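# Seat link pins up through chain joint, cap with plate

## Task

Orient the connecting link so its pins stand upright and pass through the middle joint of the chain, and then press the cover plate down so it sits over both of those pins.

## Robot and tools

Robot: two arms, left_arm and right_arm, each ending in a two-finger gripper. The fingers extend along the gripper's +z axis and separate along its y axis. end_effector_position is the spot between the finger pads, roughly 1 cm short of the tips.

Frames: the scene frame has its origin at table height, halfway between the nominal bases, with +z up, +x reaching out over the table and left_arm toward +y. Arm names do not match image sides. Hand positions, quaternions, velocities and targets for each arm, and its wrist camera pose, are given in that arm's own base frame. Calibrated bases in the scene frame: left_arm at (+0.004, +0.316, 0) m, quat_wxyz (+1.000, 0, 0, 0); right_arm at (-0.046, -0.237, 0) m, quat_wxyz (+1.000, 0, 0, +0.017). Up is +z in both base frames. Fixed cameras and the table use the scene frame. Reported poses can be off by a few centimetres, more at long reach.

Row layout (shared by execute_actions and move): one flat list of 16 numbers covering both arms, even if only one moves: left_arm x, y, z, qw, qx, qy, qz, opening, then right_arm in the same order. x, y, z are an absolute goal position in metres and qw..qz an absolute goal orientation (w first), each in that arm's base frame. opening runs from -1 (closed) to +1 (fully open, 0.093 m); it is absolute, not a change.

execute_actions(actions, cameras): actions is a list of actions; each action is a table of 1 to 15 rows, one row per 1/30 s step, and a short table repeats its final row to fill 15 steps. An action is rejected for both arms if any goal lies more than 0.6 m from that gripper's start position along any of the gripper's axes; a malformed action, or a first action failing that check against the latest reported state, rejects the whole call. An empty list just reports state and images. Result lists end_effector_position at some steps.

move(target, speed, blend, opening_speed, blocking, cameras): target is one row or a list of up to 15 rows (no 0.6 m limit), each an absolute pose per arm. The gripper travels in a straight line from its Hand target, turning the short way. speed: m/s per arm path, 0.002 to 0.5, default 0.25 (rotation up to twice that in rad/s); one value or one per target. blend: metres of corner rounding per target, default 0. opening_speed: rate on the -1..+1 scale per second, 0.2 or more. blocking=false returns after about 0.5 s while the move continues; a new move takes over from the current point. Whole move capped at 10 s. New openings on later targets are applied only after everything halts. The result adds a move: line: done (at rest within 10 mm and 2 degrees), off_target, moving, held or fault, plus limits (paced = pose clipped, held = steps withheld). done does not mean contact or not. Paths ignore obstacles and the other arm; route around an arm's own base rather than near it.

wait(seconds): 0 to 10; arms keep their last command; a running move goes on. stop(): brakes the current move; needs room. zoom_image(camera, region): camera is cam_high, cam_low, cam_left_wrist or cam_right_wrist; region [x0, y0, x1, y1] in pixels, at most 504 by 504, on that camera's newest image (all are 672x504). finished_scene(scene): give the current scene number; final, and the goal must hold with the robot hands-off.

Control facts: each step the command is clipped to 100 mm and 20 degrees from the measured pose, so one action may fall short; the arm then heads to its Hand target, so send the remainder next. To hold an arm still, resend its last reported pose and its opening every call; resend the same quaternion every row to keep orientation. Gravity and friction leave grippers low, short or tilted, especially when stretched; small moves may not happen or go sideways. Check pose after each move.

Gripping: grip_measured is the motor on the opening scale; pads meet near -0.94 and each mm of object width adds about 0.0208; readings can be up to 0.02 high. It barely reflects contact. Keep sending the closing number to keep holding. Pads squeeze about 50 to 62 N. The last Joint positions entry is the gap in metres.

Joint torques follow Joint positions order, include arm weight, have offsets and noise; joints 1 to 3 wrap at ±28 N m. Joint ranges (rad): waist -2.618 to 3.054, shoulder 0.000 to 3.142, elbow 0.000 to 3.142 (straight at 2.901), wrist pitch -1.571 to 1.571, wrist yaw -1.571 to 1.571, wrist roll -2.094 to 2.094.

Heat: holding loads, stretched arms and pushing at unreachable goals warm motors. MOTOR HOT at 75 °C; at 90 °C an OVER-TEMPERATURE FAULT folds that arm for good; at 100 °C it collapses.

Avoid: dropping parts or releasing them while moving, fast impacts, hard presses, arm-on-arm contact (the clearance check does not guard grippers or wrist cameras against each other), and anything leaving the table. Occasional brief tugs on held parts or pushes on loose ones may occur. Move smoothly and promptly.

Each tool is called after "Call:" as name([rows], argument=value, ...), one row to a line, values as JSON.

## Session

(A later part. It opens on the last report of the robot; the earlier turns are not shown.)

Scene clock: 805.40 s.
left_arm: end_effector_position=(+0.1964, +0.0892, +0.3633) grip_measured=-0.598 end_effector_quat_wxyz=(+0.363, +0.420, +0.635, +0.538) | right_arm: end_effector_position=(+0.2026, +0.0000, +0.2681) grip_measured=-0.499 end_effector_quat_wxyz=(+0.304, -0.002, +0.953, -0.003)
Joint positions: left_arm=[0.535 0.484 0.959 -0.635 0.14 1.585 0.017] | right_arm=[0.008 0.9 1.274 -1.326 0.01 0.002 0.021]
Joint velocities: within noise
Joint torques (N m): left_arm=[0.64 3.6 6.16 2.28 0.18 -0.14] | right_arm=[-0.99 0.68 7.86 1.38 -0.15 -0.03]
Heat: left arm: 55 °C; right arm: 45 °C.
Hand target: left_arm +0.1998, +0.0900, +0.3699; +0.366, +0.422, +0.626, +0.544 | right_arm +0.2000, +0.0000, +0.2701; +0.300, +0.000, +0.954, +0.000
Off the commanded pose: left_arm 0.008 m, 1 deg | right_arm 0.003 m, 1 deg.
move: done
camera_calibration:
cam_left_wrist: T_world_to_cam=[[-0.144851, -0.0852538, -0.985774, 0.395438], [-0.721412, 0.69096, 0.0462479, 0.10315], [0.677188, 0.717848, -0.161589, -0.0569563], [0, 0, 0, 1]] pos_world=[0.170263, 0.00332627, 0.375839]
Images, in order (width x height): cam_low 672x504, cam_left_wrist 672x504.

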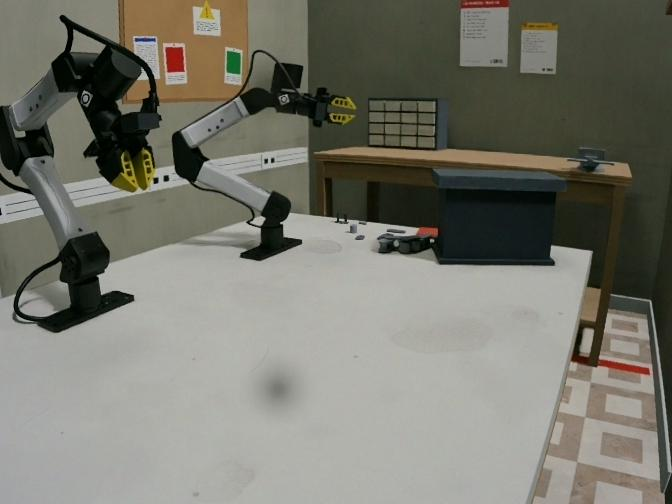

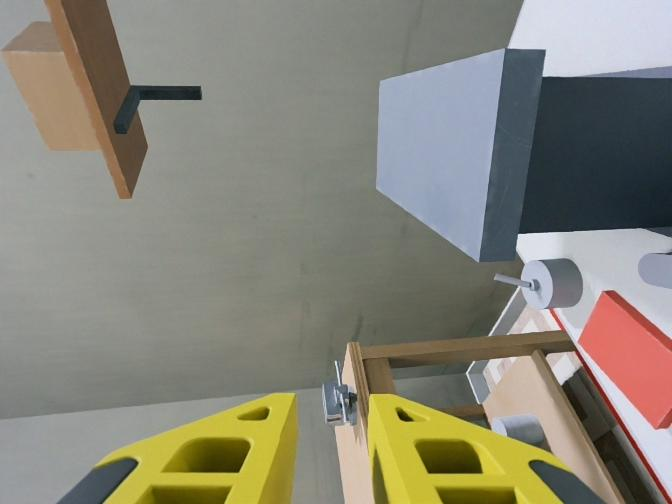

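Call:
move([
  [0.20,0.090,0.37,0.6440,-0.1440,0.7408,0.1252,0,0.2,0,0.27,0.3,0,0.954,0,-0.5],
  [0.23,0.110,0.38,0.2722,-0.1503,0.9495,0.0431,0,0.2,0,0.27,0.3,0,0.954,0,-0.5],
], speed=0.4, blend=0.02)

Call:
zoom_image(camera="cam_low", region=[330, 180, 470, 280])

Call:
zoom_image(camera="cam_high", region=[0, 200, 200, 400])

Scene clock: 816.57 s.
left_arm: end_effector_position=(+0.2298, +0.1091, +0.3730) grip_measured=-0.002 end_effector_quat_wxyz=(+0.322, -0.157, +0.932, +0.051) | right_arm: end_effector_position=(+0.2026, +0.0000, +0.2681) grip_measured=-0.499 end_effector_quat_wxyz=(+0.304, -0.002, +0.953, -0.003)
Joint positions: left_arm=[0.524 1.297 1.95 -1.569 0.122 0.148 0.045] | right_arm=[0.008 0.9 1.274 -1.326 0.01 0.002 0.021]
Joint velocities: within noise
Joint torques (N m): left_arm=[-0.99 -2.09 6.56 1.53 -0.04 -0.07] | right_arm=[-0.99 0.7 7.88 1.37 -0.1 0.01]
Heat: left arm: 49 °C; right arm: 46 °C.
Hand target: left_arm +0.2301, +0.1099, +0.3794; +0.329, -0.151, +0.930, +0.062 | right_arm +0.2000, +0.0000, +0.2701; +0.300, +0.000, +0.954, +0.000
Off the commanded pose: left_arm 0.007 m, 6 deg | right_arm 0.003 m, 1 deg.
joint sent to its limit (left arm) — joint 4 (wrist pitch), lower limit. The joint targets are off in orientation, not in position.
move: off_target (left_arm); blend cut to 0 m at target 1
camera_calibration:
cam_left_wrist: T_world_to_cam=[[0.331681, -0.94315, 0.0213696, 0.0199701], [-0.91235, -0.326447, -0.247084, 0.377356], [0.240013, 0.0624563, -0.968758, 0.380779], [0, 0, 0, 1]] pos_world=[0.246265, 0.11824, 0.461694]
cam_right_wrist: T_world_to_cam=[[-0.0097024, -0.999813, 0.0167172, -0.00245486], [-0.985731, 0.00675354, -0.168191, 0.282076], [0.168047, -0.0181106, -0.985613, 0.311547], [0, 0, 0, 1]] pos_world=[0.225673, 0.00128288, 0.354548]

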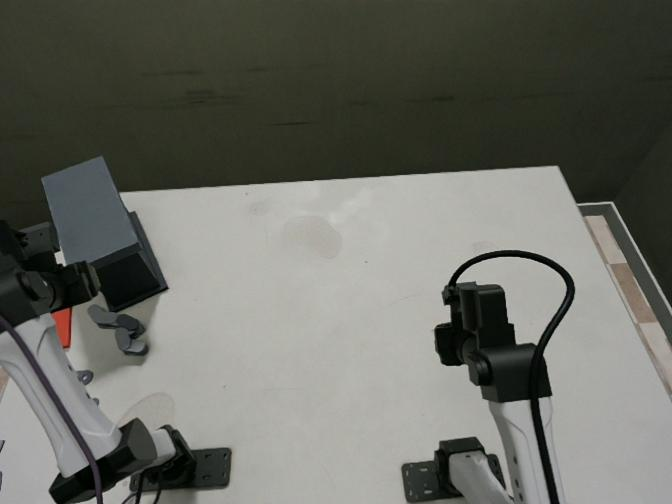

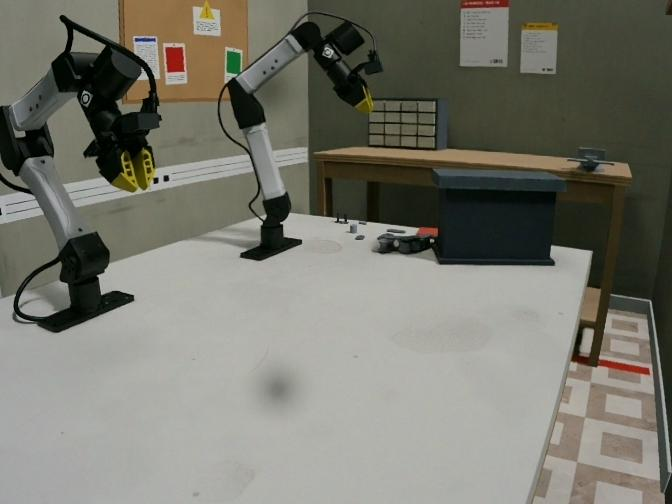

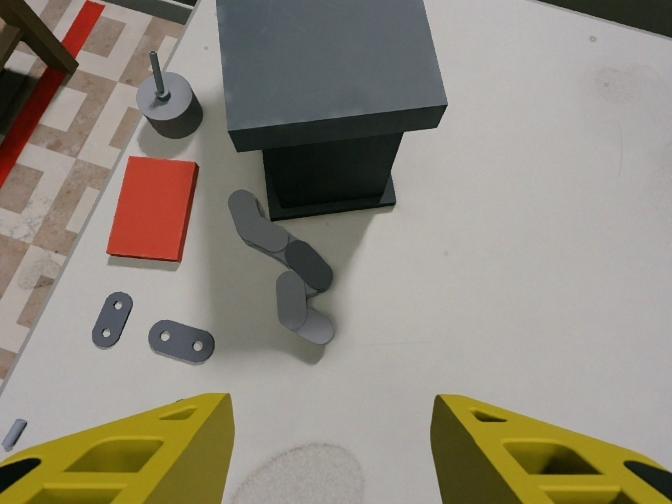

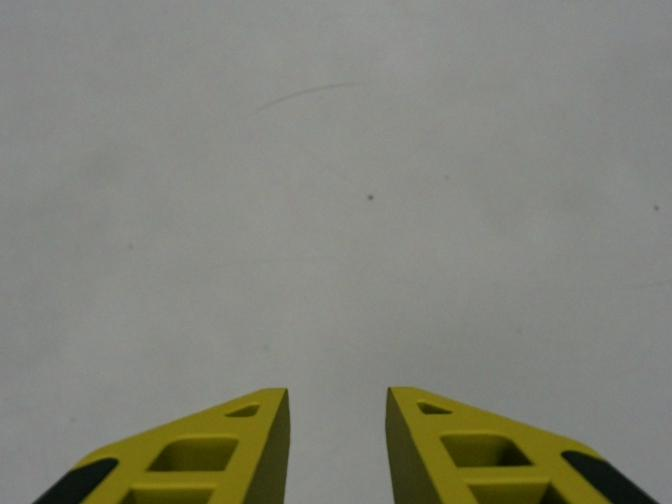

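Scaled by 3.600 from the camera's 672x504 image, which has a finer 960x720 frame.

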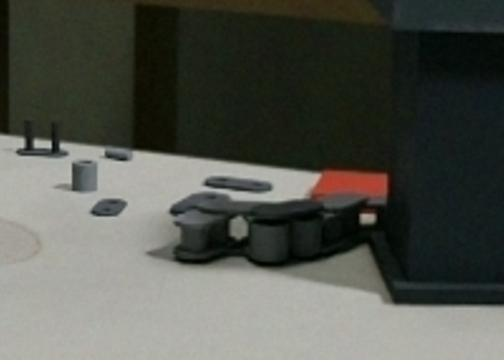

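Scaled by 2.520 from the camera's 672x504 image, which has a finer 960x720 frame.

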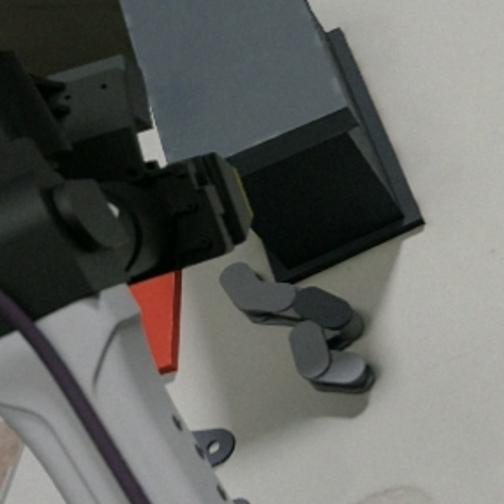

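Call:
move([
  [0.276,0.184,0.10,0.0858,-0.1730,0.9811,0.0151,-1,0.2,0,0.27,0.3,0,0.954,0,-0.5],
  [0.276,0.184,0.03,0.0858,-0.1730,0.9811,0.0151,-1,0.2,0,0.27,0.3,0,0.954,0,-0.5],
], speed=0.3, blend=0.02, cameras=["cam_left_wrist"])

Scene clock: 930.67 s.
left_arm: end_effector_position=(+0.2819, +0.1828, +0.0440) grip_measured=-0.982 end_effector_quat_wxyz=(+0.103, -0.174, +0.979, +0.015) | right_arm: end_effector_position=(+0.2026, +0.0000, +0.2681) grip_measured=-0.499 end_effector_quat_wxyz=(+0.304, -0.002, +0.953, -0.003)
Joint positions: left_arm=[0.605 1.699 1.076 -0.748 0.059 0.248 0] | right_arm=[0.008 0.9 1.274 -1.326 0.01 0.002 0.021]
Joint velocities: within noise
Joint torques (N m): left_arm=[0.43 -4.79 4.05 0.89 -0.09 -0.05] | right_arm=[-0.92 0.66 7.97 1.4 -0.1 -0.04]
Heat: left arm: 43 °C; right arm: 46 °C.
Hand target: left_arm +0.2756, +0.1836, +0.0304; +0.086, -0.173, +0.981, +0.015 | right_arm +0.2000, +0.0000, +0.2701; +0.300, +0.000, +0.954, +0.000
Off the commanded pose: left_arm 0.015 m, 2 deg | right_arm 0.003 m, 1 deg.
move: off_target (left_arm)
camera_calibration:
cam_left_wrist: T_world_to_cam=[[0.354737, -0.934778, 0.0187685, 0.0713435], [-0.916313, -0.3436, 0.205693, 0.351924], [-0.185829, -0.0901648, -0.978437, 0.193286], [0, 0, 0, 1]] pos_world=[0.333083, 0.205039, 0.11539]
Images, in order (width x height): cam_left_wrist 672x504.

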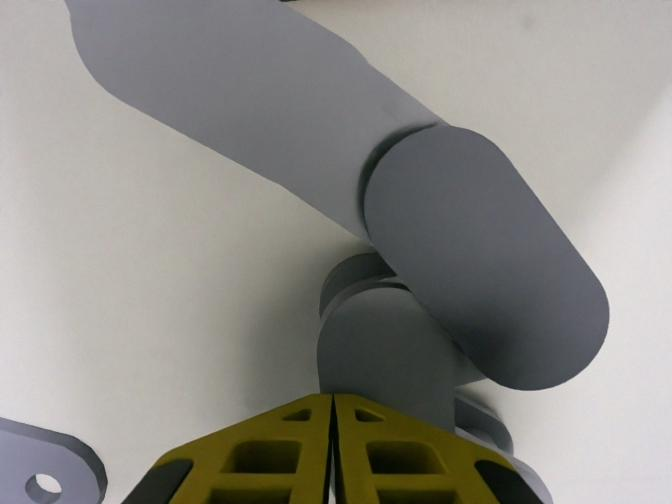

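Call:
move([
  [0.278,0.186,0.06,0.0858,-0.1730,0.9811,0.0151,-1,0.2,0,0.27,0.3,0,0.954,0,-0.5],
  [0.268,0.208,0.06,0.0858,-0.1730,0.9811,0.0151,-1,0.2,0,0.27,0.3,0,0.954,0,-0.5],
  [0.268,0.208,0.026,0.0858,-0.1730,0.9811,0.0151,-1,0.2,0,0.27,0.3,0,0.954,0,-0.5],
], speed=0.15, blend=0.005, cameras=["cam_left_wrist"])

Scene clock: 937.80 s.
left_arm: end_effector_position=(+0.2669, +0.2063, +0.0291) grip_measured=-0.982 end_effector_quat_wxyz=(+0.084, -0.177, +0.980, +0.013) | right_arm: end_effector_position=(+0.2026, +0.0000, +0.2681) grip_measured=-0.499 end_effector_quat_wxyz=(+0.304, -0.002, +0.953, -0.003)
Joint positions: left_arm=[0.687 1.758 1.09 -0.742 0.058 0.325 0] | right_arm=[0.008 0.9 1.274 -1.326 0.01 0.002 0.021]
Joint velocities: within noise
Joint torques (N m): left_arm=[-0.05 -7.31 5.09 0.81 0.05 -0.05] | right_arm=[-1.03 0.57 7.66 1.34 -0.12 -0.05]
Heat: left arm: 42 °C; right arm: 46 °C.
Hand target: left_arm +0.2680, +0.2080, +0.0261; +0.086, -0.173, +0.981, +0.015 | right_arm +0.2000, +0.0000, +0.2701; +0.300, +0.000, +0.954, +0.000
Off the commanded pose: left_arm 0.004 m, 1 deg | right_arm 0.003 m, 1 deg.
move: done
camera_calibration:
cam_left_wrist: T_world_to_cam=[[0.36168, -0.932182, 0.0149771, 0.0966314], [-0.905704, -0.347506, 0.242774, 0.346241], [-0.221105, -0.101371, -0.969967, 0.189519], [0, 0, 0, 1]] pos_world=[0.320546, 0.229611, 0.0983219]
Images, in order (width x height): cam_left_wrist 672x504.

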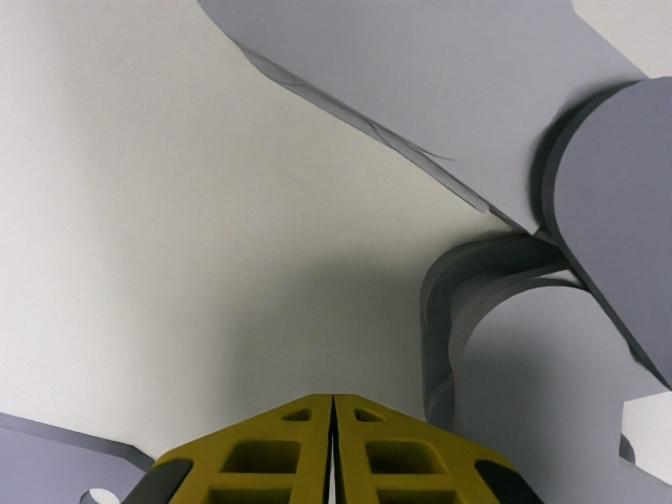

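Call:
move([
  [0.260,0.180,0.026,0.0858,-0.1730,0.9811,0.0151,-1,0.2,0,0.27,0.3,0,0.954,0,-0.5],
  [0.252,0.152,0.026,0.0858,-0.1730,0.9811,0.0151,-1,0.2,0,0.27,0.3,0,0.954,0,-0.5],
  [0.262,0.115,0.026,0.0858,-0.1730,0.9811,0.0151,-1,0.2,0,0.27,0.3,0,0.954,0,-0.5],
], speed=0.08, blend=0.008, cameras=["cam_left_wrist"])

Call:
move([
  [0.300,0.082,0.026,0.0858,-0.1730,0.9811,0.0151,-1,0.2,0,0.27,0.3,0,0.954,0,-0.5],
], speed=0.08, blend=0.008, cameras=["cam_left_wrist"])

Scene clock: 947.90 s.
left_arm: end_effector_position=(+0.2588, +0.1127, +0.0191) grip_measured=-0.982 end_effector_quat_wxyz=(+0.068, -0.171, +0.983, +0.003) | right_arm: end_effector_position=(+0.2026, +0.0000, +0.2681) grip_measured=-0.499 end_effector_quat_wxyz=(+0.304, -0.002, +0.953, -0.003)
Joint positions: left_arm=[0.428 1.598 0.87 -0.71 0.029 0.081 0] | right_arm=[0.008 0.9 1.274 -1.326 0.01 0.002 0.021]
Joint velocities: within noise
Joint torques (N m): left_arm=[-0.84 -9.66 4.63 0.8 -0.14 -0.27] | right_arm=[-0.9 0.61 7.76 1.41 -0.17 -0.02]
Heat: left arm: 41 °C; right arm: 46 °C.
Hand target: left_arm +0.2621, +0.1149, +0.0260; +0.086, -0.173, +0.981, +0.015 | right_arm +0.2000, +0.0000, +0.2701; +0.300, +0.000, +0.954, +0.000
Off the commanded pose: left_arm 0.008 m, 2 deg | right_arm 0.003 m, 1 deg.
move: done
camera_calibration:
cam_left_wrist: T_world_to_cam=[[0.349044, -0.936669, 0.0286347, 0.0158894], [-0.903316, -0.328169, 0.276271, 0.305364], [-0.249377, -0.122297, -0.960653, 0.178042], [0, 0, 0, 1]] pos_world=[0.314694, 0.136868, 0.0862187]
Images, in order (width x height): cam_left_wrist 672x504.

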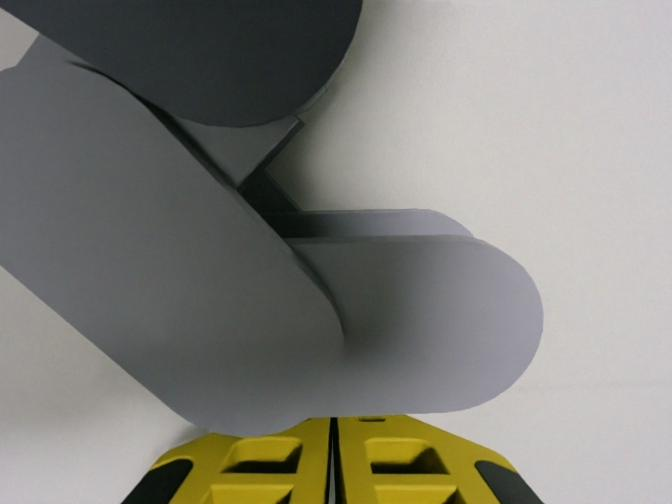

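Scene clock: 949.17 s.
left_arm: end_effector_position=(+0.2884, +0.0778, +0.0213) grip_measured=-0.982 end_effector_quat_wxyz=(+0.073, -0.170, +0.983, +0.006) | right_arm: end_effector_position=(+0.2026, +0.0000, +0.2681) grip_measured=-0.499 end_effector_quat_wxyz=(+0.304, -0.002, +0.953, -0.003)
Joint positions: left_arm=[0.264 1.644 0.928 -0.708 0.001 -0.079 0] | right_arm=[0.008 0.9 1.274 -1.326 0.01 0.002 0.021]
Joint velocities: within noise
Joint torques (N m): left_arm=[-0.77 -5.7 7.8 0.75 -0.18 -0.25] | right_arm=[-1.05 0.66 7.86 1.33 -0.1 -0.01]
Heat: left arm: 40 °C; right arm: 46 °C.
Hand target: left_arm +0.2997, +0.0818, +0.0262; +0.086, -0.173, +0.981, +0.015 | right_arm +0.2000, +0.0000, +0.2701; +0.300, +0.000, +0.954, +0.000
Off the commanded pose: left_arm 0.013 m, 2 deg | right_arm 0.003 m, 1 deg.
move: off_target (left_arm)
camera_calibration:
cam_left_wrist: T_world_to_cam=[[0.34814, -0.937145, 0.0235934, -0.0267332], [-0.90558, -0.329695, 0.26688, 0.321036], [-0.242327, -0.114278, -0.963441, 0.180678], [0, 0, 0, 1]] pos_world=[0.343814, 0.101439, 0.0890253]
Images, in order (width x height): cam_left_wrist 672x504.

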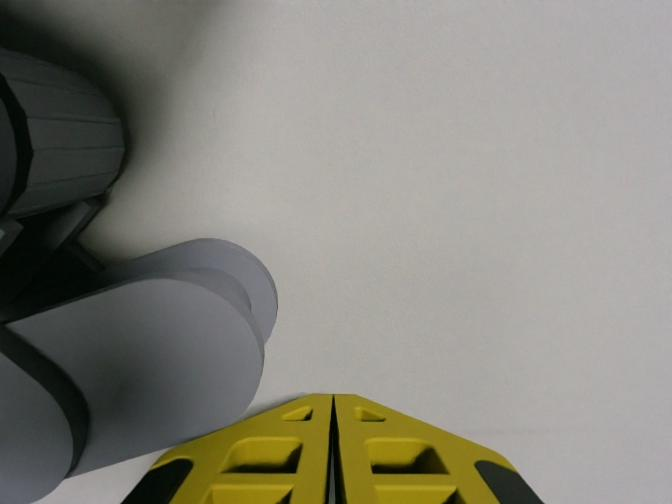

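Call:
move([
  [0.282,0.072,0.08,0.0858,-0.1730,0.9811,0.0151,-1,0.2,0,0.27,0.3,0,0.954,0,-0.5],
  [0.20,0.09,0.30,0.2588,0,0.9659,0,-1,0.2,0,0.27,0.3,0,0.954,0,-0.5],
], speed=0.4, blend=0.02, cameras=["cam_left_wrist"])

Scene clock: 956.27 s.
left_arm: end_effector_position=(+0.1980, +0.0900, +0.2936) grip_measured=-0.982 end_effector_quat_wxyz=(+0.249, -0.004, +0.969, +0.001) | right_arm: end_effector_position=(+0.2026, +0.0000, +0.2681) grip_measured=-0.499 end_effector_quat_wxyz=(+0.304, -0.002, +0.953, -0.003)
Joint positions: left_arm=[0.652 1.168 1.577 -1.566 0.293 0.582 0] | right_arm=[0.008 0.9 1.274 -1.326 0.01 0.002 0.021]
Joint velocities: within noise
Joint torques (N m): left_arm=[0.64 -1.5 6.94 1.05 0.35 -0.06] | right_arm=[-0.88 0.44 7.8 1.41 -0.13 0]
Heat: left arm: 40 °C; right arm: 46 °C.
Hand target: left_arm +0.1999, +0.0900, +0.2999; +0.259, +0.000, +0.966, +0.000 | right_arm +0.2000, +0.0000, +0.2701; +0.300, +0.000, +0.954, +0.000
Off the commanded pose: left_arm 0.007 m, 1 deg | right_arm 0.003 m, 1 deg.
joint sent to its limit (left arm) — joint 4 (wrist pitch), lower limit. The joint targets still meet the commanded pose.
move: done
camera_calibration:
cam_left_wrist: T_world_to_cam=[[0.0169815, -0.999751, 0.0144599, 0.0836316], [-0.996033, -0.0181782, -0.0871053, 0.264309], [0.0873465, -0.0129233, -0.996094, 0.357726], [0, 0, 0, 1]] pos_world=[0.230594, 0.0930384, 0.378142]
Images, in order (width x height): cam_left_wrist 672x504.

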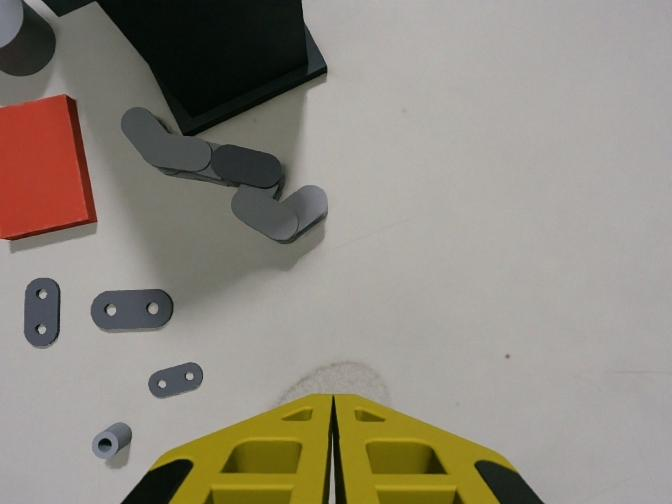

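Call:
move([
  [0.296,0.110,0.10,0.0812,0.4045,0.9085,0.0657,0.1,0.2,0,0.27,0.3,0,0.954,0,-0.5],
  [0.298,0.110,0.065,0.0812,0.4045,0.9085,0.0657,0.1,0.2,0,0.27,0.3,0,0.954,0,-0.5],
], speed=0.3, blend=0.02, cameras=["cam_left_wrist"])

Scene clock: 1005.50 s.
left_arm: end_effector_position=(+0.2959, +0.1088, +0.0671) grip_measured=+0.098 end_effector_quat_wxyz=(+0.084, +0.398, +0.912, +0.058) | right_arm: end_effector_position=(+0.2026, +0.0000, +0.2681) grip_measured=-0.499 end_effector_quat_wxyz=(+0.304, -0.002, +0.953, -0.003)
Joint positions: left_arm=[0.371 1.591 1.058 -0.837 0.036 1.191 0.05] | right_arm=[0.008 0.9 1.274 -1.326 0.01 0.002 0.021]
Joint velocities: within noise
Joint torques (N m): left_arm=[-0.81 -6.28 5.33 0.9 -0.06 -0.11] | right_arm=[-1.06 0.35 7.76 1.4 -0.12 -0.06]
Heat: left arm: 39 °C; right arm: 46 °C.
Hand target: left_arm +0.2979, +0.1099, +0.0650; +0.081, +0.404, +0.909, +0.065 | right_arm +0.2000, +0.0000, +0.2701; +0.300, +0.000, +0.954, +0.000
Off the commanded pose: left_arm 0.003 m, 1 deg | right_arm 0.003 m, 1 deg.
move: done; blend cut to 0.0175 m at target 1
camera_calibration:
cam_left_wrist: T_world_to_cam=[[-0.707668, -0.687757, -0.161856, 0.296286], [-0.699683, 0.650309, 0.295873, 0.156307], [-0.098232, 0.322627, -0.941415, 0.138523], [0, 0, 0, 1]] pos_world=[0.332645, 0.0574332, 0.132116]
Images, in order (width x height): cam_left_wrist 672x504.

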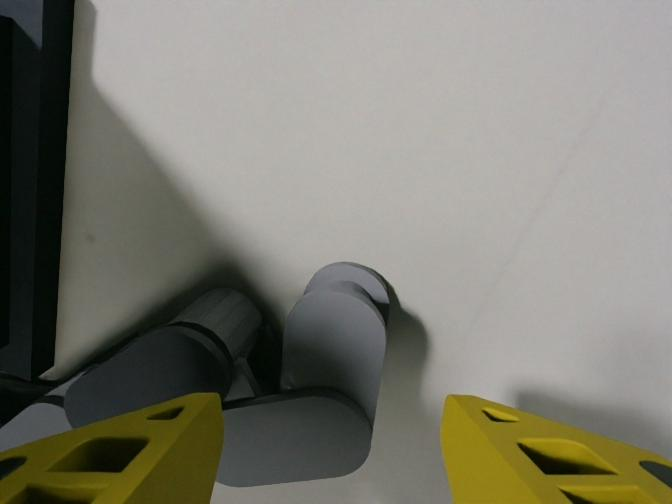

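Call:
move([
  [0.309,0.1065,0.060,0.0812,0.4045,0.9085,0.0657,0.0,0.2,0,0.27,0.3,0,0.954,0,-0.5],
  [0.309,0.1065,0.024,0.0812,0.4045,0.9085,0.0657,0.0,0.2,0,0.27,0.3,0,0.954,0,-0.5],
  [0.309,0.1065,0.024,0.0812,0.4045,0.9085,0.0657,-0.6,0.2,0,0.27,0.3,0,0.954,0,-0.5],
], speed=0.15, cameras=["cam_left_wrist"])

Scene clock: 1015.77 s.
left_arm: end_effector_position=(+0.3071, +0.1051, +0.0279) grip_measured=-0.540 end_effector_quat_wxyz=(+0.084, +0.407, +0.908, +0.060) | right_arm: end_effector_position=(+0.2026, +0.0000, +0.2681) grip_measured=-0.499 end_effector_quat_wxyz=(+0.304, -0.002, +0.953, -0.003)
Joint positions: left_arm=[0.345 1.68 0.986 -0.672 0.029 1.185 0.019] | right_arm=[0.008 0.9 1.274 -1.326 0.01 0.002 0.021]
Joint velocities: within noise
Joint torques (N m): left_arm=[-0.59 -6.22 5.01 0.92 -0.05 -0.28] | right_arm=[-0.85 0.4 7.84 1.41 -0.07 -0.04]
Heat: left arm: 39 °C; right arm: 46 °C.
Hand target: left_arm +0.3088, +0.1065, +0.0240; +0.081, +0.405, +0.909, +0.066 | right_arm +0.2000, +0.0000, +0.2701; +0.300, +0.000, +0.954, +0.000
Off the commanded pose: left_arm 0.005 m, 1 deg | right_arm 0.003 m, 1 deg.
move: done
camera_calibration:
cam_left_wrist: T_world_to_cam=[[-0.720903, -0.672625, -0.166959, 0.298023], [-0.687066, 0.66209, 0.299293, 0.172955], [-0.0907695, 0.330473, -0.939441, 0.100785], [0, 0, 0, 1]] pos_world=[0.342825, 0.0526386, 0.0926752]
Images, in order (width x height): cam_left_wrist 672x504.

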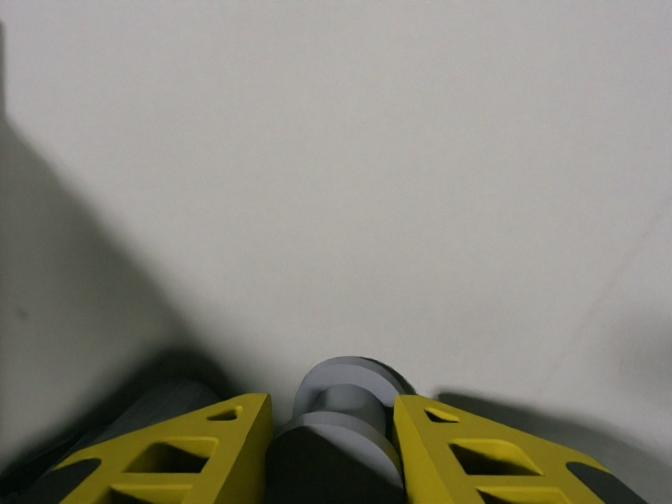

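Call:
move([
  [0.345,0.073,0.024,0.0706,0.5344,0.8387,0.0770,-0.6,0.2,0,0.27,0.3,0,0.954,0,-0.5],
  [0.370,0.076,0.022,0.0706,0.5344,0.8387,0.0770,-0.6,0.2,0,0.27,0.3,0,0.954,0,-0.5],
], speed=0.1, blend=0.01, cameras=[])

Call:
move([
  [0.370,0.076,0.022,0.0706,0.5344,0.8387,0.0770,0.0,0.2,0,0.27,0.3,0,0.954,0,-0.5],
  [0.360,0.075,0.08,0.0706,0.5344,0.8387,0.0770,0.0,0.2,0,0.27,0.3,0,0.954,0,-0.5],
  [0.22,0.09,0.30,0.2588,0,0.9659,0,0.3,0.2,0,0.27,0.3,0,0.954,0,-0.5],
], speed=0.4, blend=0.02, cameras=["cam_left_wrist"])

Scene clock: 1031.30 s.
left_arm: end_effector_position=(+0.3565, +0.0726, +0.0172) grip_measured=-0.598 end_effector_quat_wxyz=(+0.065, +0.530, +0.843, +0.062) | right_arm: end_effector_position=(+0.2026, +0.0000, +0.2681) grip_measured=-0.499 end_effector_quat_wxyz=(+0.304, -0.002, +0.953, -0.003)
Joint positions: left_arm=[0.201 1.856 1.159 -0.695 0.001 1.323 0.017] | right_arm=[0.008 0.9 1.274 -1.326 0.01 0.002 0.021]
Joint velocities: within noise
Joint torques (N m): left_arm=[-0.65 -7.34 8.46 0.74 -0.08 -0.09] | right_arm=[-1.03 0.51 8.02 1.4 -0.06 0.02]
Heat: left arm: 38 °C; right arm: 46 °C.
Hand target: left_arm +0.3696, +0.0758, +0.0222; +0.071, +0.534, +0.839, +0.077 | right_arm +0.2000, +0.0000, +0.2701; +0.300, +0.000, +0.954, +0.000
Off the commanded pose: left_arm 0.015 m, 2 deg | right_arm 0.003 m, 1 deg.
move: off_target (left_arm)
No camera images: "cameras" was empty.

Scene clock: 1035.00 s.
left_arm: end_effector_position=(+0.2192, +0.0906, +0.2903) grip_measured=+0.298 end_effector_quat_wxyz=(+0.243, +0.005, +0.970, +0.000) | right_arm: end_effector_position=(+0.2026, +0.0000, +0.2681) grip_measured=-0.499 end_effector_quat_wxyz=(+0.304, -0.002, +0.953, -0.003)
Joint positions: left_arm=[0.577 1.223 1.593 -1.521 0.262 0.531 0.06] | right_arm=[0.008 0.9 1.274 -1.326 0.01 0.002 0.021]
Joint velocities: within noise
Joint torques (N m): left_arm=[0.64 -3.17 7.38 1.09 0.35 -0.29] | right_arm=[-0.95 0.44 7.92 1.37 -0.11 -0.04]
Heat: left arm: 39 °C; right arm: 46 °C.
Hand target: left_arm +0.2199, +0.0899, +0.2999; +0.259, +0.000, +0.966, +0.000 | right_arm +0.2000, +0.0000, +0.2701; +0.300, +0.000, +0.954, +0.000
Off the commanded pose: left_arm 0.010 m, 2 deg | right_arm 0.003 m, 1 deg.
move: done; blend cut to 0 m at target 1
camera_calibration:
cam_left_wrist: T_world_to_cam=[[-0.000886838, -0.999928, 0.0119599, 0.088599], [-0.997114, -0.0000236878, -0.0759175, 0.2805], [0.0759123, -0.0119927, -0.997042, 0.355263], [0, 0, 0, 1]] pos_world=[0.2528, 0.0928598, 0.374447]
Images, in order (width x height): cam_left_wrist 672x504.

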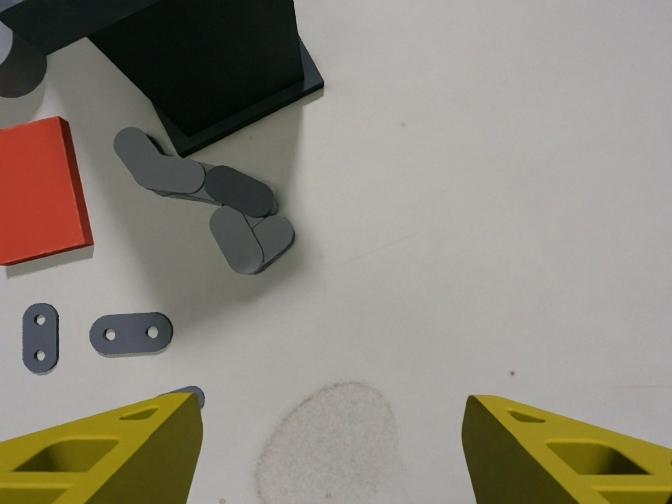

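Call:
move([
  [0.31,0.160,0.12,0.1299,-0.5327,0.8362,-0.0125,0.0,0.2,0,0.27,0.3,0,0.954,0,-0.5],
  [0.325,0.166,0.075,0.1299,-0.5327,0.8362,-0.0125,0.0,0.2,0,0.27,0.3,0,0.954,0,-0.5],
], speed=0.25, blend=0.02, cameras=["cam_left_wrist","cam_low"])

Scene clock: 1096.13 s.
left_arm: end_effector_position=(+0.3218, +0.1643, +0.0762) grip_measured=+0.002 end_effector_quat_wxyz=(+0.124, -0.531, +0.838, -0.019) | right_arm: end_effector_position=(+0.2026, +0.0000, +0.2681) grip_measured=-0.499 end_effector_quat_wxyz=(+0.304, -0.002, +0.953, -0.003)
Joint positions: left_arm=[0.48 1.712 1.216 -0.824 0.017 -0.652 0.045] | right_arm=[0.008 0.9 1.274 -1.326 0.01 0.002 0.021]
Joint velocities: within noise
Joint torques (N m): left_arm=[-0.92 -7.62 5.68 1 -0.18 -0.29] | right_arm=[-1.03 0.35 8.09 1.38 -0.1 0.02]
Heat: left arm: 39 °C; right arm: 46 °C.
Hand target: left_arm +0.3249, +0.1660, +0.0750; +0.130, -0.533, +0.836, -0.013 | right_arm +0.2000, +0.0000, +0.2701; +0.300, +0.000, +0.954, +0.000
Off the commanded pose: left_arm 0.004 m, 1 deg | right_arm 0.003 m, 1 deg.
move: done
camera_calibration:
cam_left_wrist: T_world_to_cam=[[0.889356, -0.422415, 0.174962, -0.228892], [-0.453594, -0.863224, 0.221578, 0.310829], [0.057434, -0.276423, -0.959318, 0.181411], [0, 0, 0, 1]] pos_world=[0.334137, 0.221774, 0.145206]
Images, in order (width x height): cam_low 672x504, cam_left_wrist 672x504.

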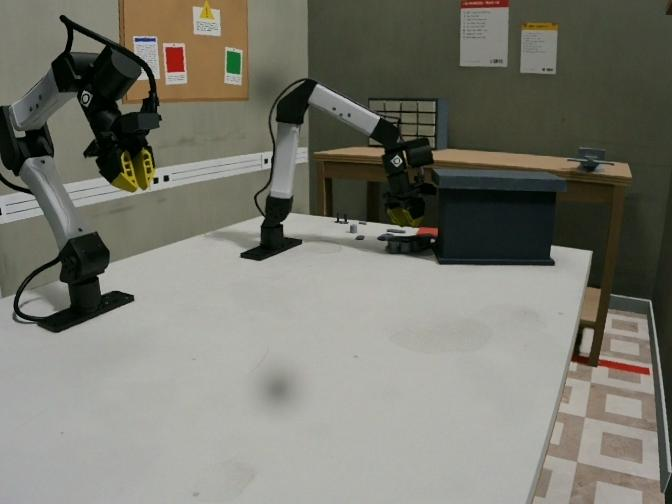

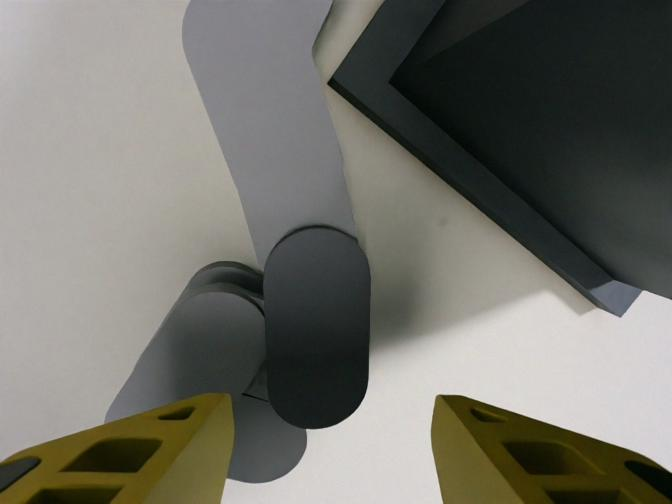

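Call:
move([
  [0.327,0.1735,0.065,0.0521,-0.5366,0.8422,-0.0051,-0.05,0.2,0,0.27,0.3,0,0.954,0,-0.5],
  [0.327,0.1735,0.0455,0.0521,-0.5366,0.8422,-0.0051,-0.05,0.2,0,0.27,0.3,0,0.954,0,-0.5],
], speed=0.1, blend=0.005, cameras=["cam_left_wrist","cam_low"])

Call:
zoom_image(camera="cam_low", region=[350, 180, 450, 270])

Scene clock: 1113.73 s.
left_arm: end_effector_position=(+0.3378, +0.1752, +0.0692) grip_measured=-0.048 end_effector_quat_wxyz=(+0.089, -0.535, +0.840, -0.012) | right_arm: end_effector_position=(+0.2026, +0.0000, +0.2681) grip_measured=-0.499 end_effector_quat_wxyz=(+0.304, -0.002, +0.953, -0.003)
Joint positions: left_arm=[0.482 1.849 1.37 -0.913 0.008 -0.653 0.043] | right_arm=[0.008 0.9 1.274 -1.326 0.01 0.002 0.021]
Joint velocities: within noise
Joint torques (N m): left_arm=[0.49 -4.85 3.73 0.62 -0.08 -0.09] | right_arm=[-0.8 0.58 7.95 1.4 -0.08 -0.03]
Heat: left arm: 38 °C; right arm: 46 °C.
Hand target: left_arm +0.3263, +0.1730, +0.0466; +0.052, -0.537, +0.842, -0.005 | right_arm +0.2000, +0.0000, +0.2701; +0.300, +0.000, +0.954, +0.000
Off the commanded pose: left_arm 0.026 m, 4 deg | right_arm 0.003 m, 1 deg.
move: off_target (left_arm)
camera_calibration:
cam_left_wrist: T_world_to_cam=[[0.901281, -0.414827, 0.124945, -0.239196], [-0.433192, -0.858829, 0.273419, 0.317789], [-0.00611542, -0.300553, -0.953746, 0.202098], [0, 0, 0, 1]] pos_world=[0.354482, 0.234443, 0.135747]
Images, in order (width x height): cam_low 672x504, cam_left_wrist 672x504.

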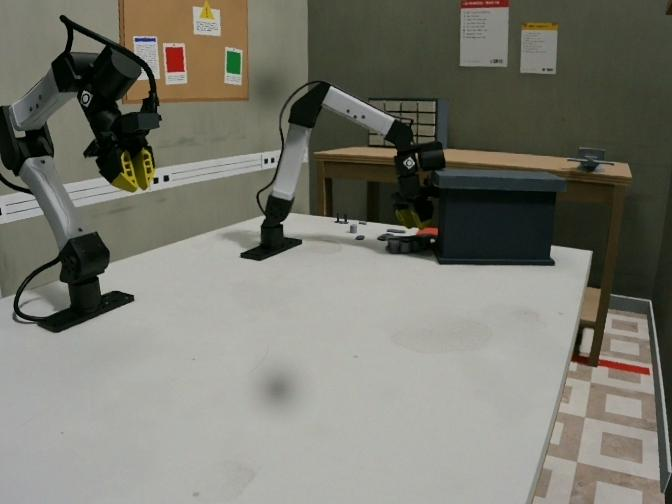

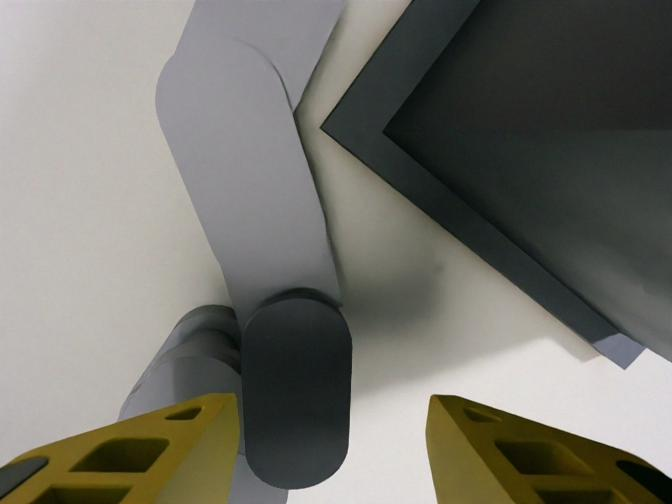

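Scaled by 5.040 from the camera's 672x504 image, which has a finer 960x720 frame.

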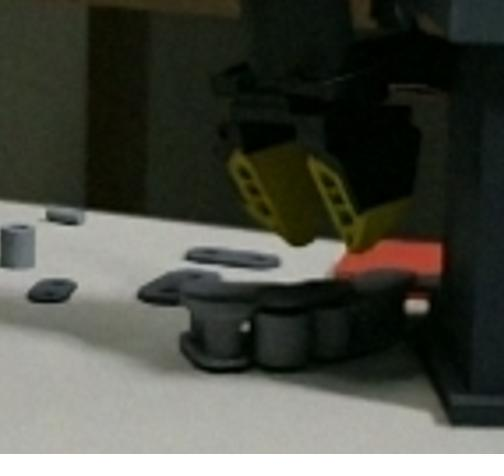

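Call:
move([
  [0.318,0.170,0.085,0.1299,-0.5327,0.8362,-0.0125,-0.05,0.2,0,0.27,0.3,0,0.954,0,-0.5],
  [0.310,0.166,0.09,0.1728,-0.5292,0.8306,-0.0167,-0.05,0.2,0,0.27,0.3,0,0.954,0,-0.5],
  [0.322,0.1715,0.055,0.1728,-0.5292,0.8306,-0.0167,-0.05,0.2,0,0.27,0.3,0,0.954,0,-0.5],
], speed=0.1, blend=0.005, cameras=["cam_left_wrist","cam_low"])

Call:
zoom_image(camera="cam_low", region=[350, 180, 450, 270])

Scene clock: 1133.13 s.
left_arm: end_effector_position=(+0.3210, +0.1691, +0.0585) grip_measured=-0.048 end_effector_quat_wxyz=(+0.171, -0.531, +0.830, -0.016) | right_arm: end_effector_position=(+0.2026, +0.0000, +0.2681) grip_measured=-0.499 end_effector_quat_wxyz=(+0.304, -0.002, +0.953, -0.003)
Joint positions: left_arm=[0.487 1.666 1.062 -0.622 0.005 -0.651 0.043] | right_arm=[0.008 0.9 1.274 -1.326 0.01 0.002 0.021]
Joint velocities: within noise
Joint torques (N m): left_arm=[0.43 -6.74 5.34 1.19 0 -0.07] | right_arm=[-1.16 0.39 8.09 1.36 -0.11 -0.03]
Heat: left arm: 38 °C; right arm: 46 °C.
Hand target: left_arm +0.3219, +0.1715, +0.0550; +0.173, -0.529, +0.831, -0.017 | right_arm +0.2000, +0.0000, +0.2701; +0.300, +0.000, +0.954, +0.000
Off the commanded pose: left_arm 0.004 m, 0 deg | right_arm 0.003 m, 1 deg.
move: done
camera_calibration:
cam_left_wrist: T_world_to_cam=[[0.877923, -0.424926, 0.220655, -0.221619], [-0.459394, -0.877435, 0.138078, 0.327625], [0.134938, -0.222589, -0.965529, 0.132197], [0, 0, 0, 1]] pos_world=[0.327234, 0.222724, 0.131304]
Images, in order (width x height): cam_low 672x504, cam_left_wrist 672x504.

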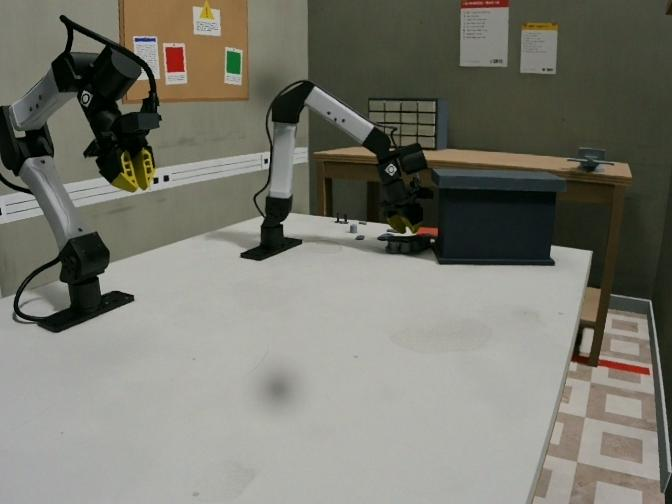

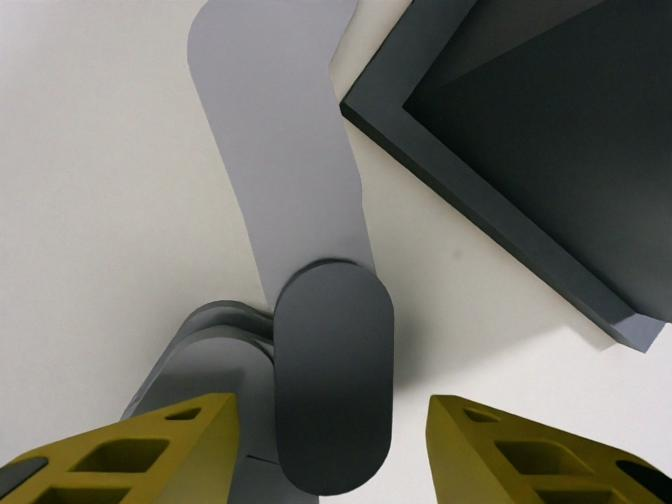

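Scaled by 5.040 from the camera's 672x504 image, which has a finer 960x720 frame.

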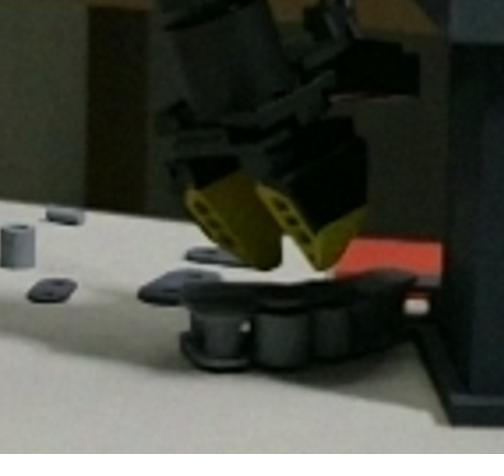

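Call:
move([
  [0.3245,0.1755,0.045,0.1728,-0.5292,0.8306,-0.0167,-0.05,0.2,0,0.27,0.3,0,0.954,0,-0.5],
  [0.3245,0.1755,0.045,0.1728,-0.5292,0.8306,-0.0167,-0.6,0.2,0,0.27,0.3,0,0.954,0,-0.5],
], speed=0.1, cameras=["cam_left_wrist","cam_low"])

Call:
zoom_image(camera="cam_low", region=[350, 180, 450, 270])

Scene clock: 1141.40 s.
left_arm: end_effector_position=(+0.3242, +0.1740, +0.0502) grip_measured=-0.598 end_effector_quat_wxyz=(+0.174, -0.530, +0.830, -0.015) | right_arm: end_effector_position=(+0.2026, +0.0000, +0.2681) grip_measured=-0.499 end_effector_quat_wxyz=(+0.304, -0.002, +0.953, -0.003)
Joint positions: left_arm=[0.494 1.693 1.055 -0.583 0.003 -0.644 0.016] | right_arm=[0.008 0.9 1.274 -1.326 0.01 0.002 0.021]
Joint velocities: within noise
Joint torques (N m): left_arm=[0.5 -6.65 5.15 1.2 0.04 -0.07] | right_arm=[-1.16 0.53 7.68 1.37 -0.09 -0.02]
Heat: left arm: 39 °C; right arm: 46 °C.
Hand target: left_arm +0.3244, +0.1755, +0.0451; +0.173, -0.529, +0.831, -0.017 | right_arm +0.2000, +0.0000, +0.2701; +0.300, +0.000, +0.954, +0.000
Off the commanded pose: left_arm 0.005 m, 0 deg | right_arm 0.003 m, 1 deg.
move: done
camera_calibration:
cam_left_wrist: T_world_to_cam=[[0.877666, -0.425402, 0.220761, -0.220406], [-0.458975, -0.878652, 0.131577, 0.334929], [0.137999, -0.216804, -0.966412, 0.122888], [0, 0, 0, 1]] pos_world=[0.330209, 0.227168, 0.123348]
Images, in order (width x height): cam_low 672x504, cam_left_wrist 672x504.

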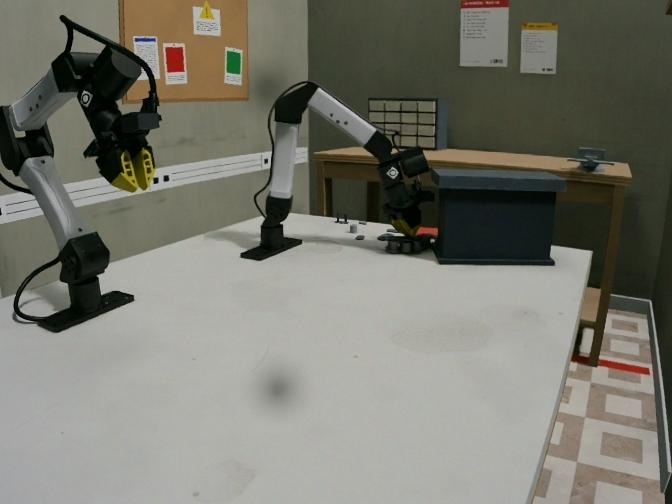

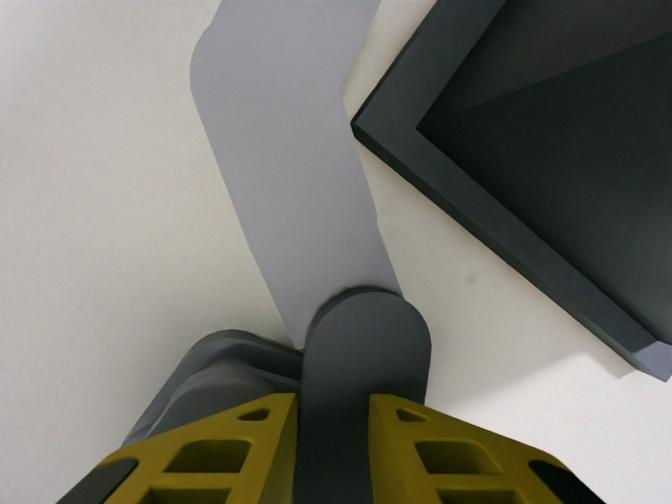

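Scaled by 5.040 from the camera's 672x504 image, which has a finer 960x720 frame.

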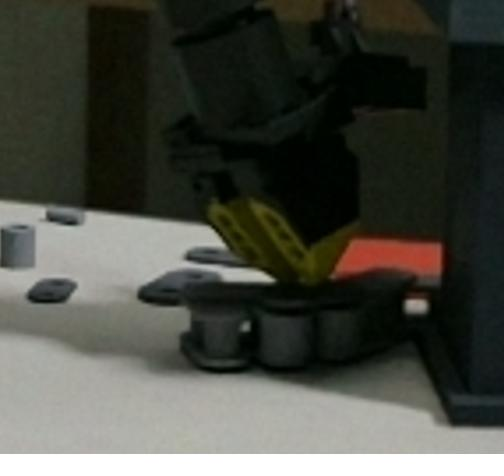

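Call:
move([
  [0.3245,0.1755,0.055,0.1728,-0.5292,0.8306,-0.0167,-0.08,0.2,0,0.27,0.3,0,0.954,0,-0.5],
  [0.3270,0.1765,0.038,0.1728,-0.5292,0.8306,-0.0167,-0.08,0.2,0,0.27,0.3,0,0.954,0,-0.5],
  [0.3270,0.1765,0.038,0.1728,-0.5292,0.8306,-0.0167,-0.5,0.2,0,0.27,0.3,0,0.954,0,-0.5],
], speed=0.1, cameras=["cam_left_wrist","cam_low"])

Call:
zoom_image(camera="cam_low", region=[350, 180, 450, 270])

Scene clock: 1151.07 s.
left_arm: end_effector_position=(+0.3302, +0.1773, +0.0470) grip_measured=-0.498 end_effector_quat_wxyz=(+0.183, -0.530, +0.828, -0.015) | right_arm: end_effector_position=(+0.2026, +0.0000, +0.2681) grip_measured=-0.499 end_effector_quat_wxyz=(+0.304, -0.002, +0.953, -0.003)
Joint positions: left_arm=[0.494 1.709 1.053 -0.545 0.003 -0.644 0.021] | right_arm=[0.008 0.9 1.274 -1.326 0.01 0.002 0.021]
Joint velocities: within noise
Joint torques (N m): left_arm=[0.36 -6.38 4.82 1.11 0.03 -0.08] | right_arm=[-1.11 0.54 7.75 1.38 -0.12 0.02]
Heat: left arm: 39 °C; right arm: 46 °C.
Hand target: left_arm +0.3269, +0.1765, +0.0382; +0.173, -0.529, +0.830, -0.017 | right_arm +0.2000, +0.0000, +0.2701; +0.300, +0.000, +0.954, +0.000
Off the commanded pose: left_arm 0.010 m, 1 deg | right_arm 0.003 m, 1 deg.
move: done; target 3's new opening was sent with left_arm's hand 0.012 m and 2 deg from that target
camera_calibration:
cam_left_wrist: T_world_to_cam=[[0.873953, -0.427155, 0.23183, -0.222471], [-0.460757, -0.879968, 0.115588, 0.342622], [0.154629, -0.207835, -0.965865, 0.112565], [0, 0, 0, 1]] pos_world=[0.334888, 0.229861, 0.120695]
Images, in order (width x height): cam_low 672x504, cam_left_wrist 672x504.

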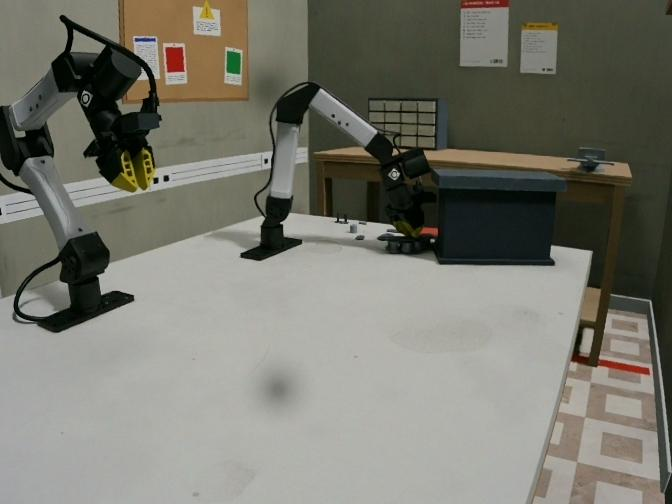

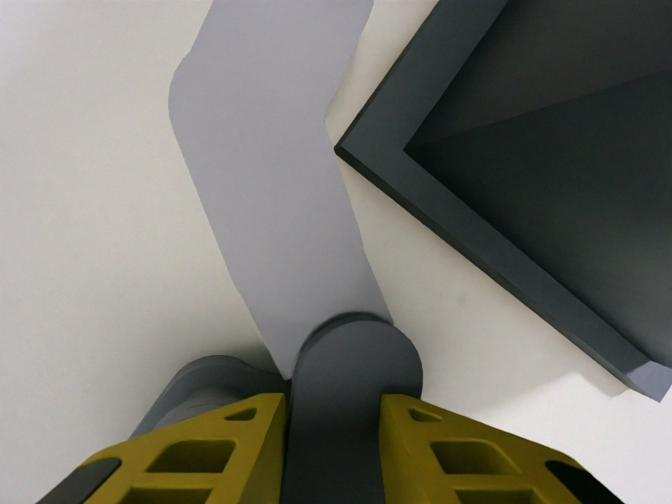

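Scaled by 5.040 from the camera's 672x504 image, which has a finer 960x720 frame.

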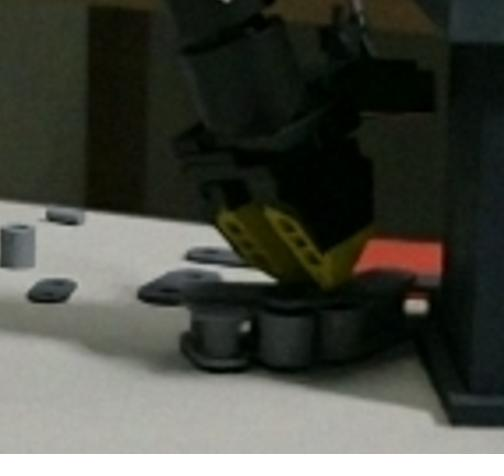

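Call:
move([
  [0.320,0.172,0.06,0.1728,-0.5292,0.8306,-0.0167,0.0,0.2,0,0.27,0.3,0,0.954,0,-0.5],
  [0.318,0.166,0.080,0.1319,-0.5307,0.8330,0.0840,0.0,0.2,0,0.27,0.3,0,0.954,0,-0.5],
], speed=0.15, blend=0.005, cameras=["cam_left_wrist","cam_low"])

Scene clock: 1223.13 s.
left_arm: end_effector_position=(+0.3111, +0.1625, +0.0745) grip_measured=-0.002 end_effector_quat_wxyz=(+0.124, -0.529, +0.836, +0.077) | right_arm: end_effector_position=(+0.2026, +0.0000, +0.2681) grip_measured=-0.499 end_effector_quat_wxyz=(+0.304, -0.002, +0.953, -0.003)
Joint positions: left_arm=[0.389 1.7 1.19 -0.84 -0.195 -0.718 0.045] | right_arm=[0.008 0.9 1.274 -1.326 0.01 0.002 0.021]
Joint velocities: within noise
Joint torques (N m): left_arm=[-0.85 -6.74 8.35 0.62 -0.34 -0.26] | right_arm=[-0.92 0.55 7.8 1.37 -0.11 -0.06]
Heat: left arm: 40 °C; right arm: 46 °C.
Hand target: left_arm +0.3179, +0.1658, +0.0801; +0.132, -0.531, +0.833, +0.084 | right_arm +0.2000, +0.0000, +0.2701; +0.300, +0.000, +0.954, +0.000
Off the commanded pose: left_arm 0.009 m, 1 deg | right_arm 0.003 m, 1 deg.
move: done
camera_calibration:
cam_left_wrist: T_world_to_cam=[[0.908063, -0.418582, 0.0145211, -0.214314], [-0.417107, -0.900631, 0.122009, 0.30694], [-0.0379925, -0.116848, -0.992423, 0.186114], [0, 0, 0, 1]] pos_world=[0.329708, 0.208478, 0.150366]
Images, in order (width x height): cam_low 672x504, cam_left_wrist 672x504.

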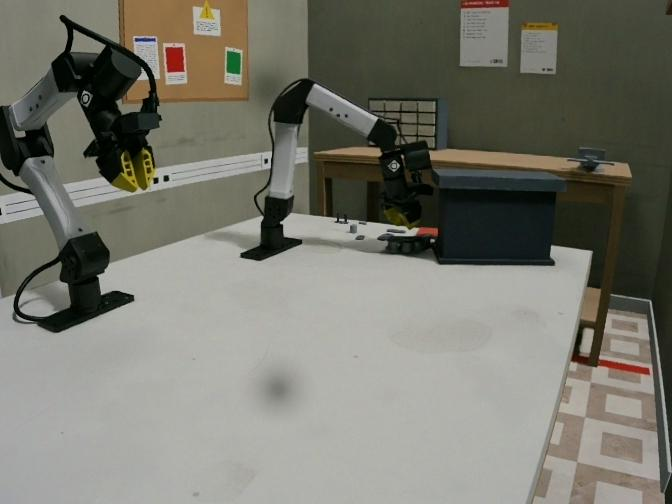

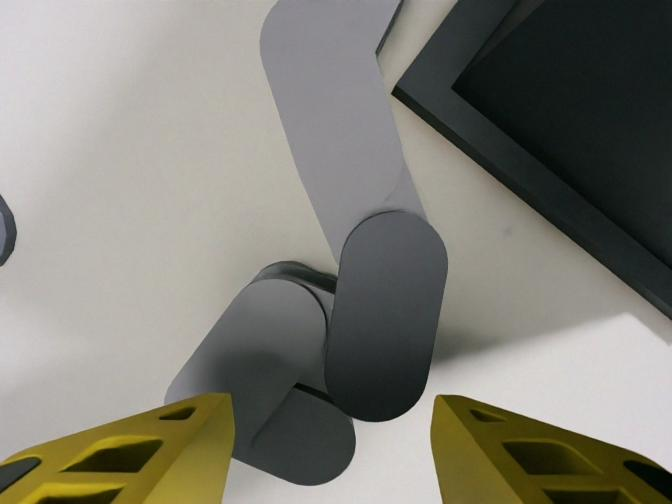

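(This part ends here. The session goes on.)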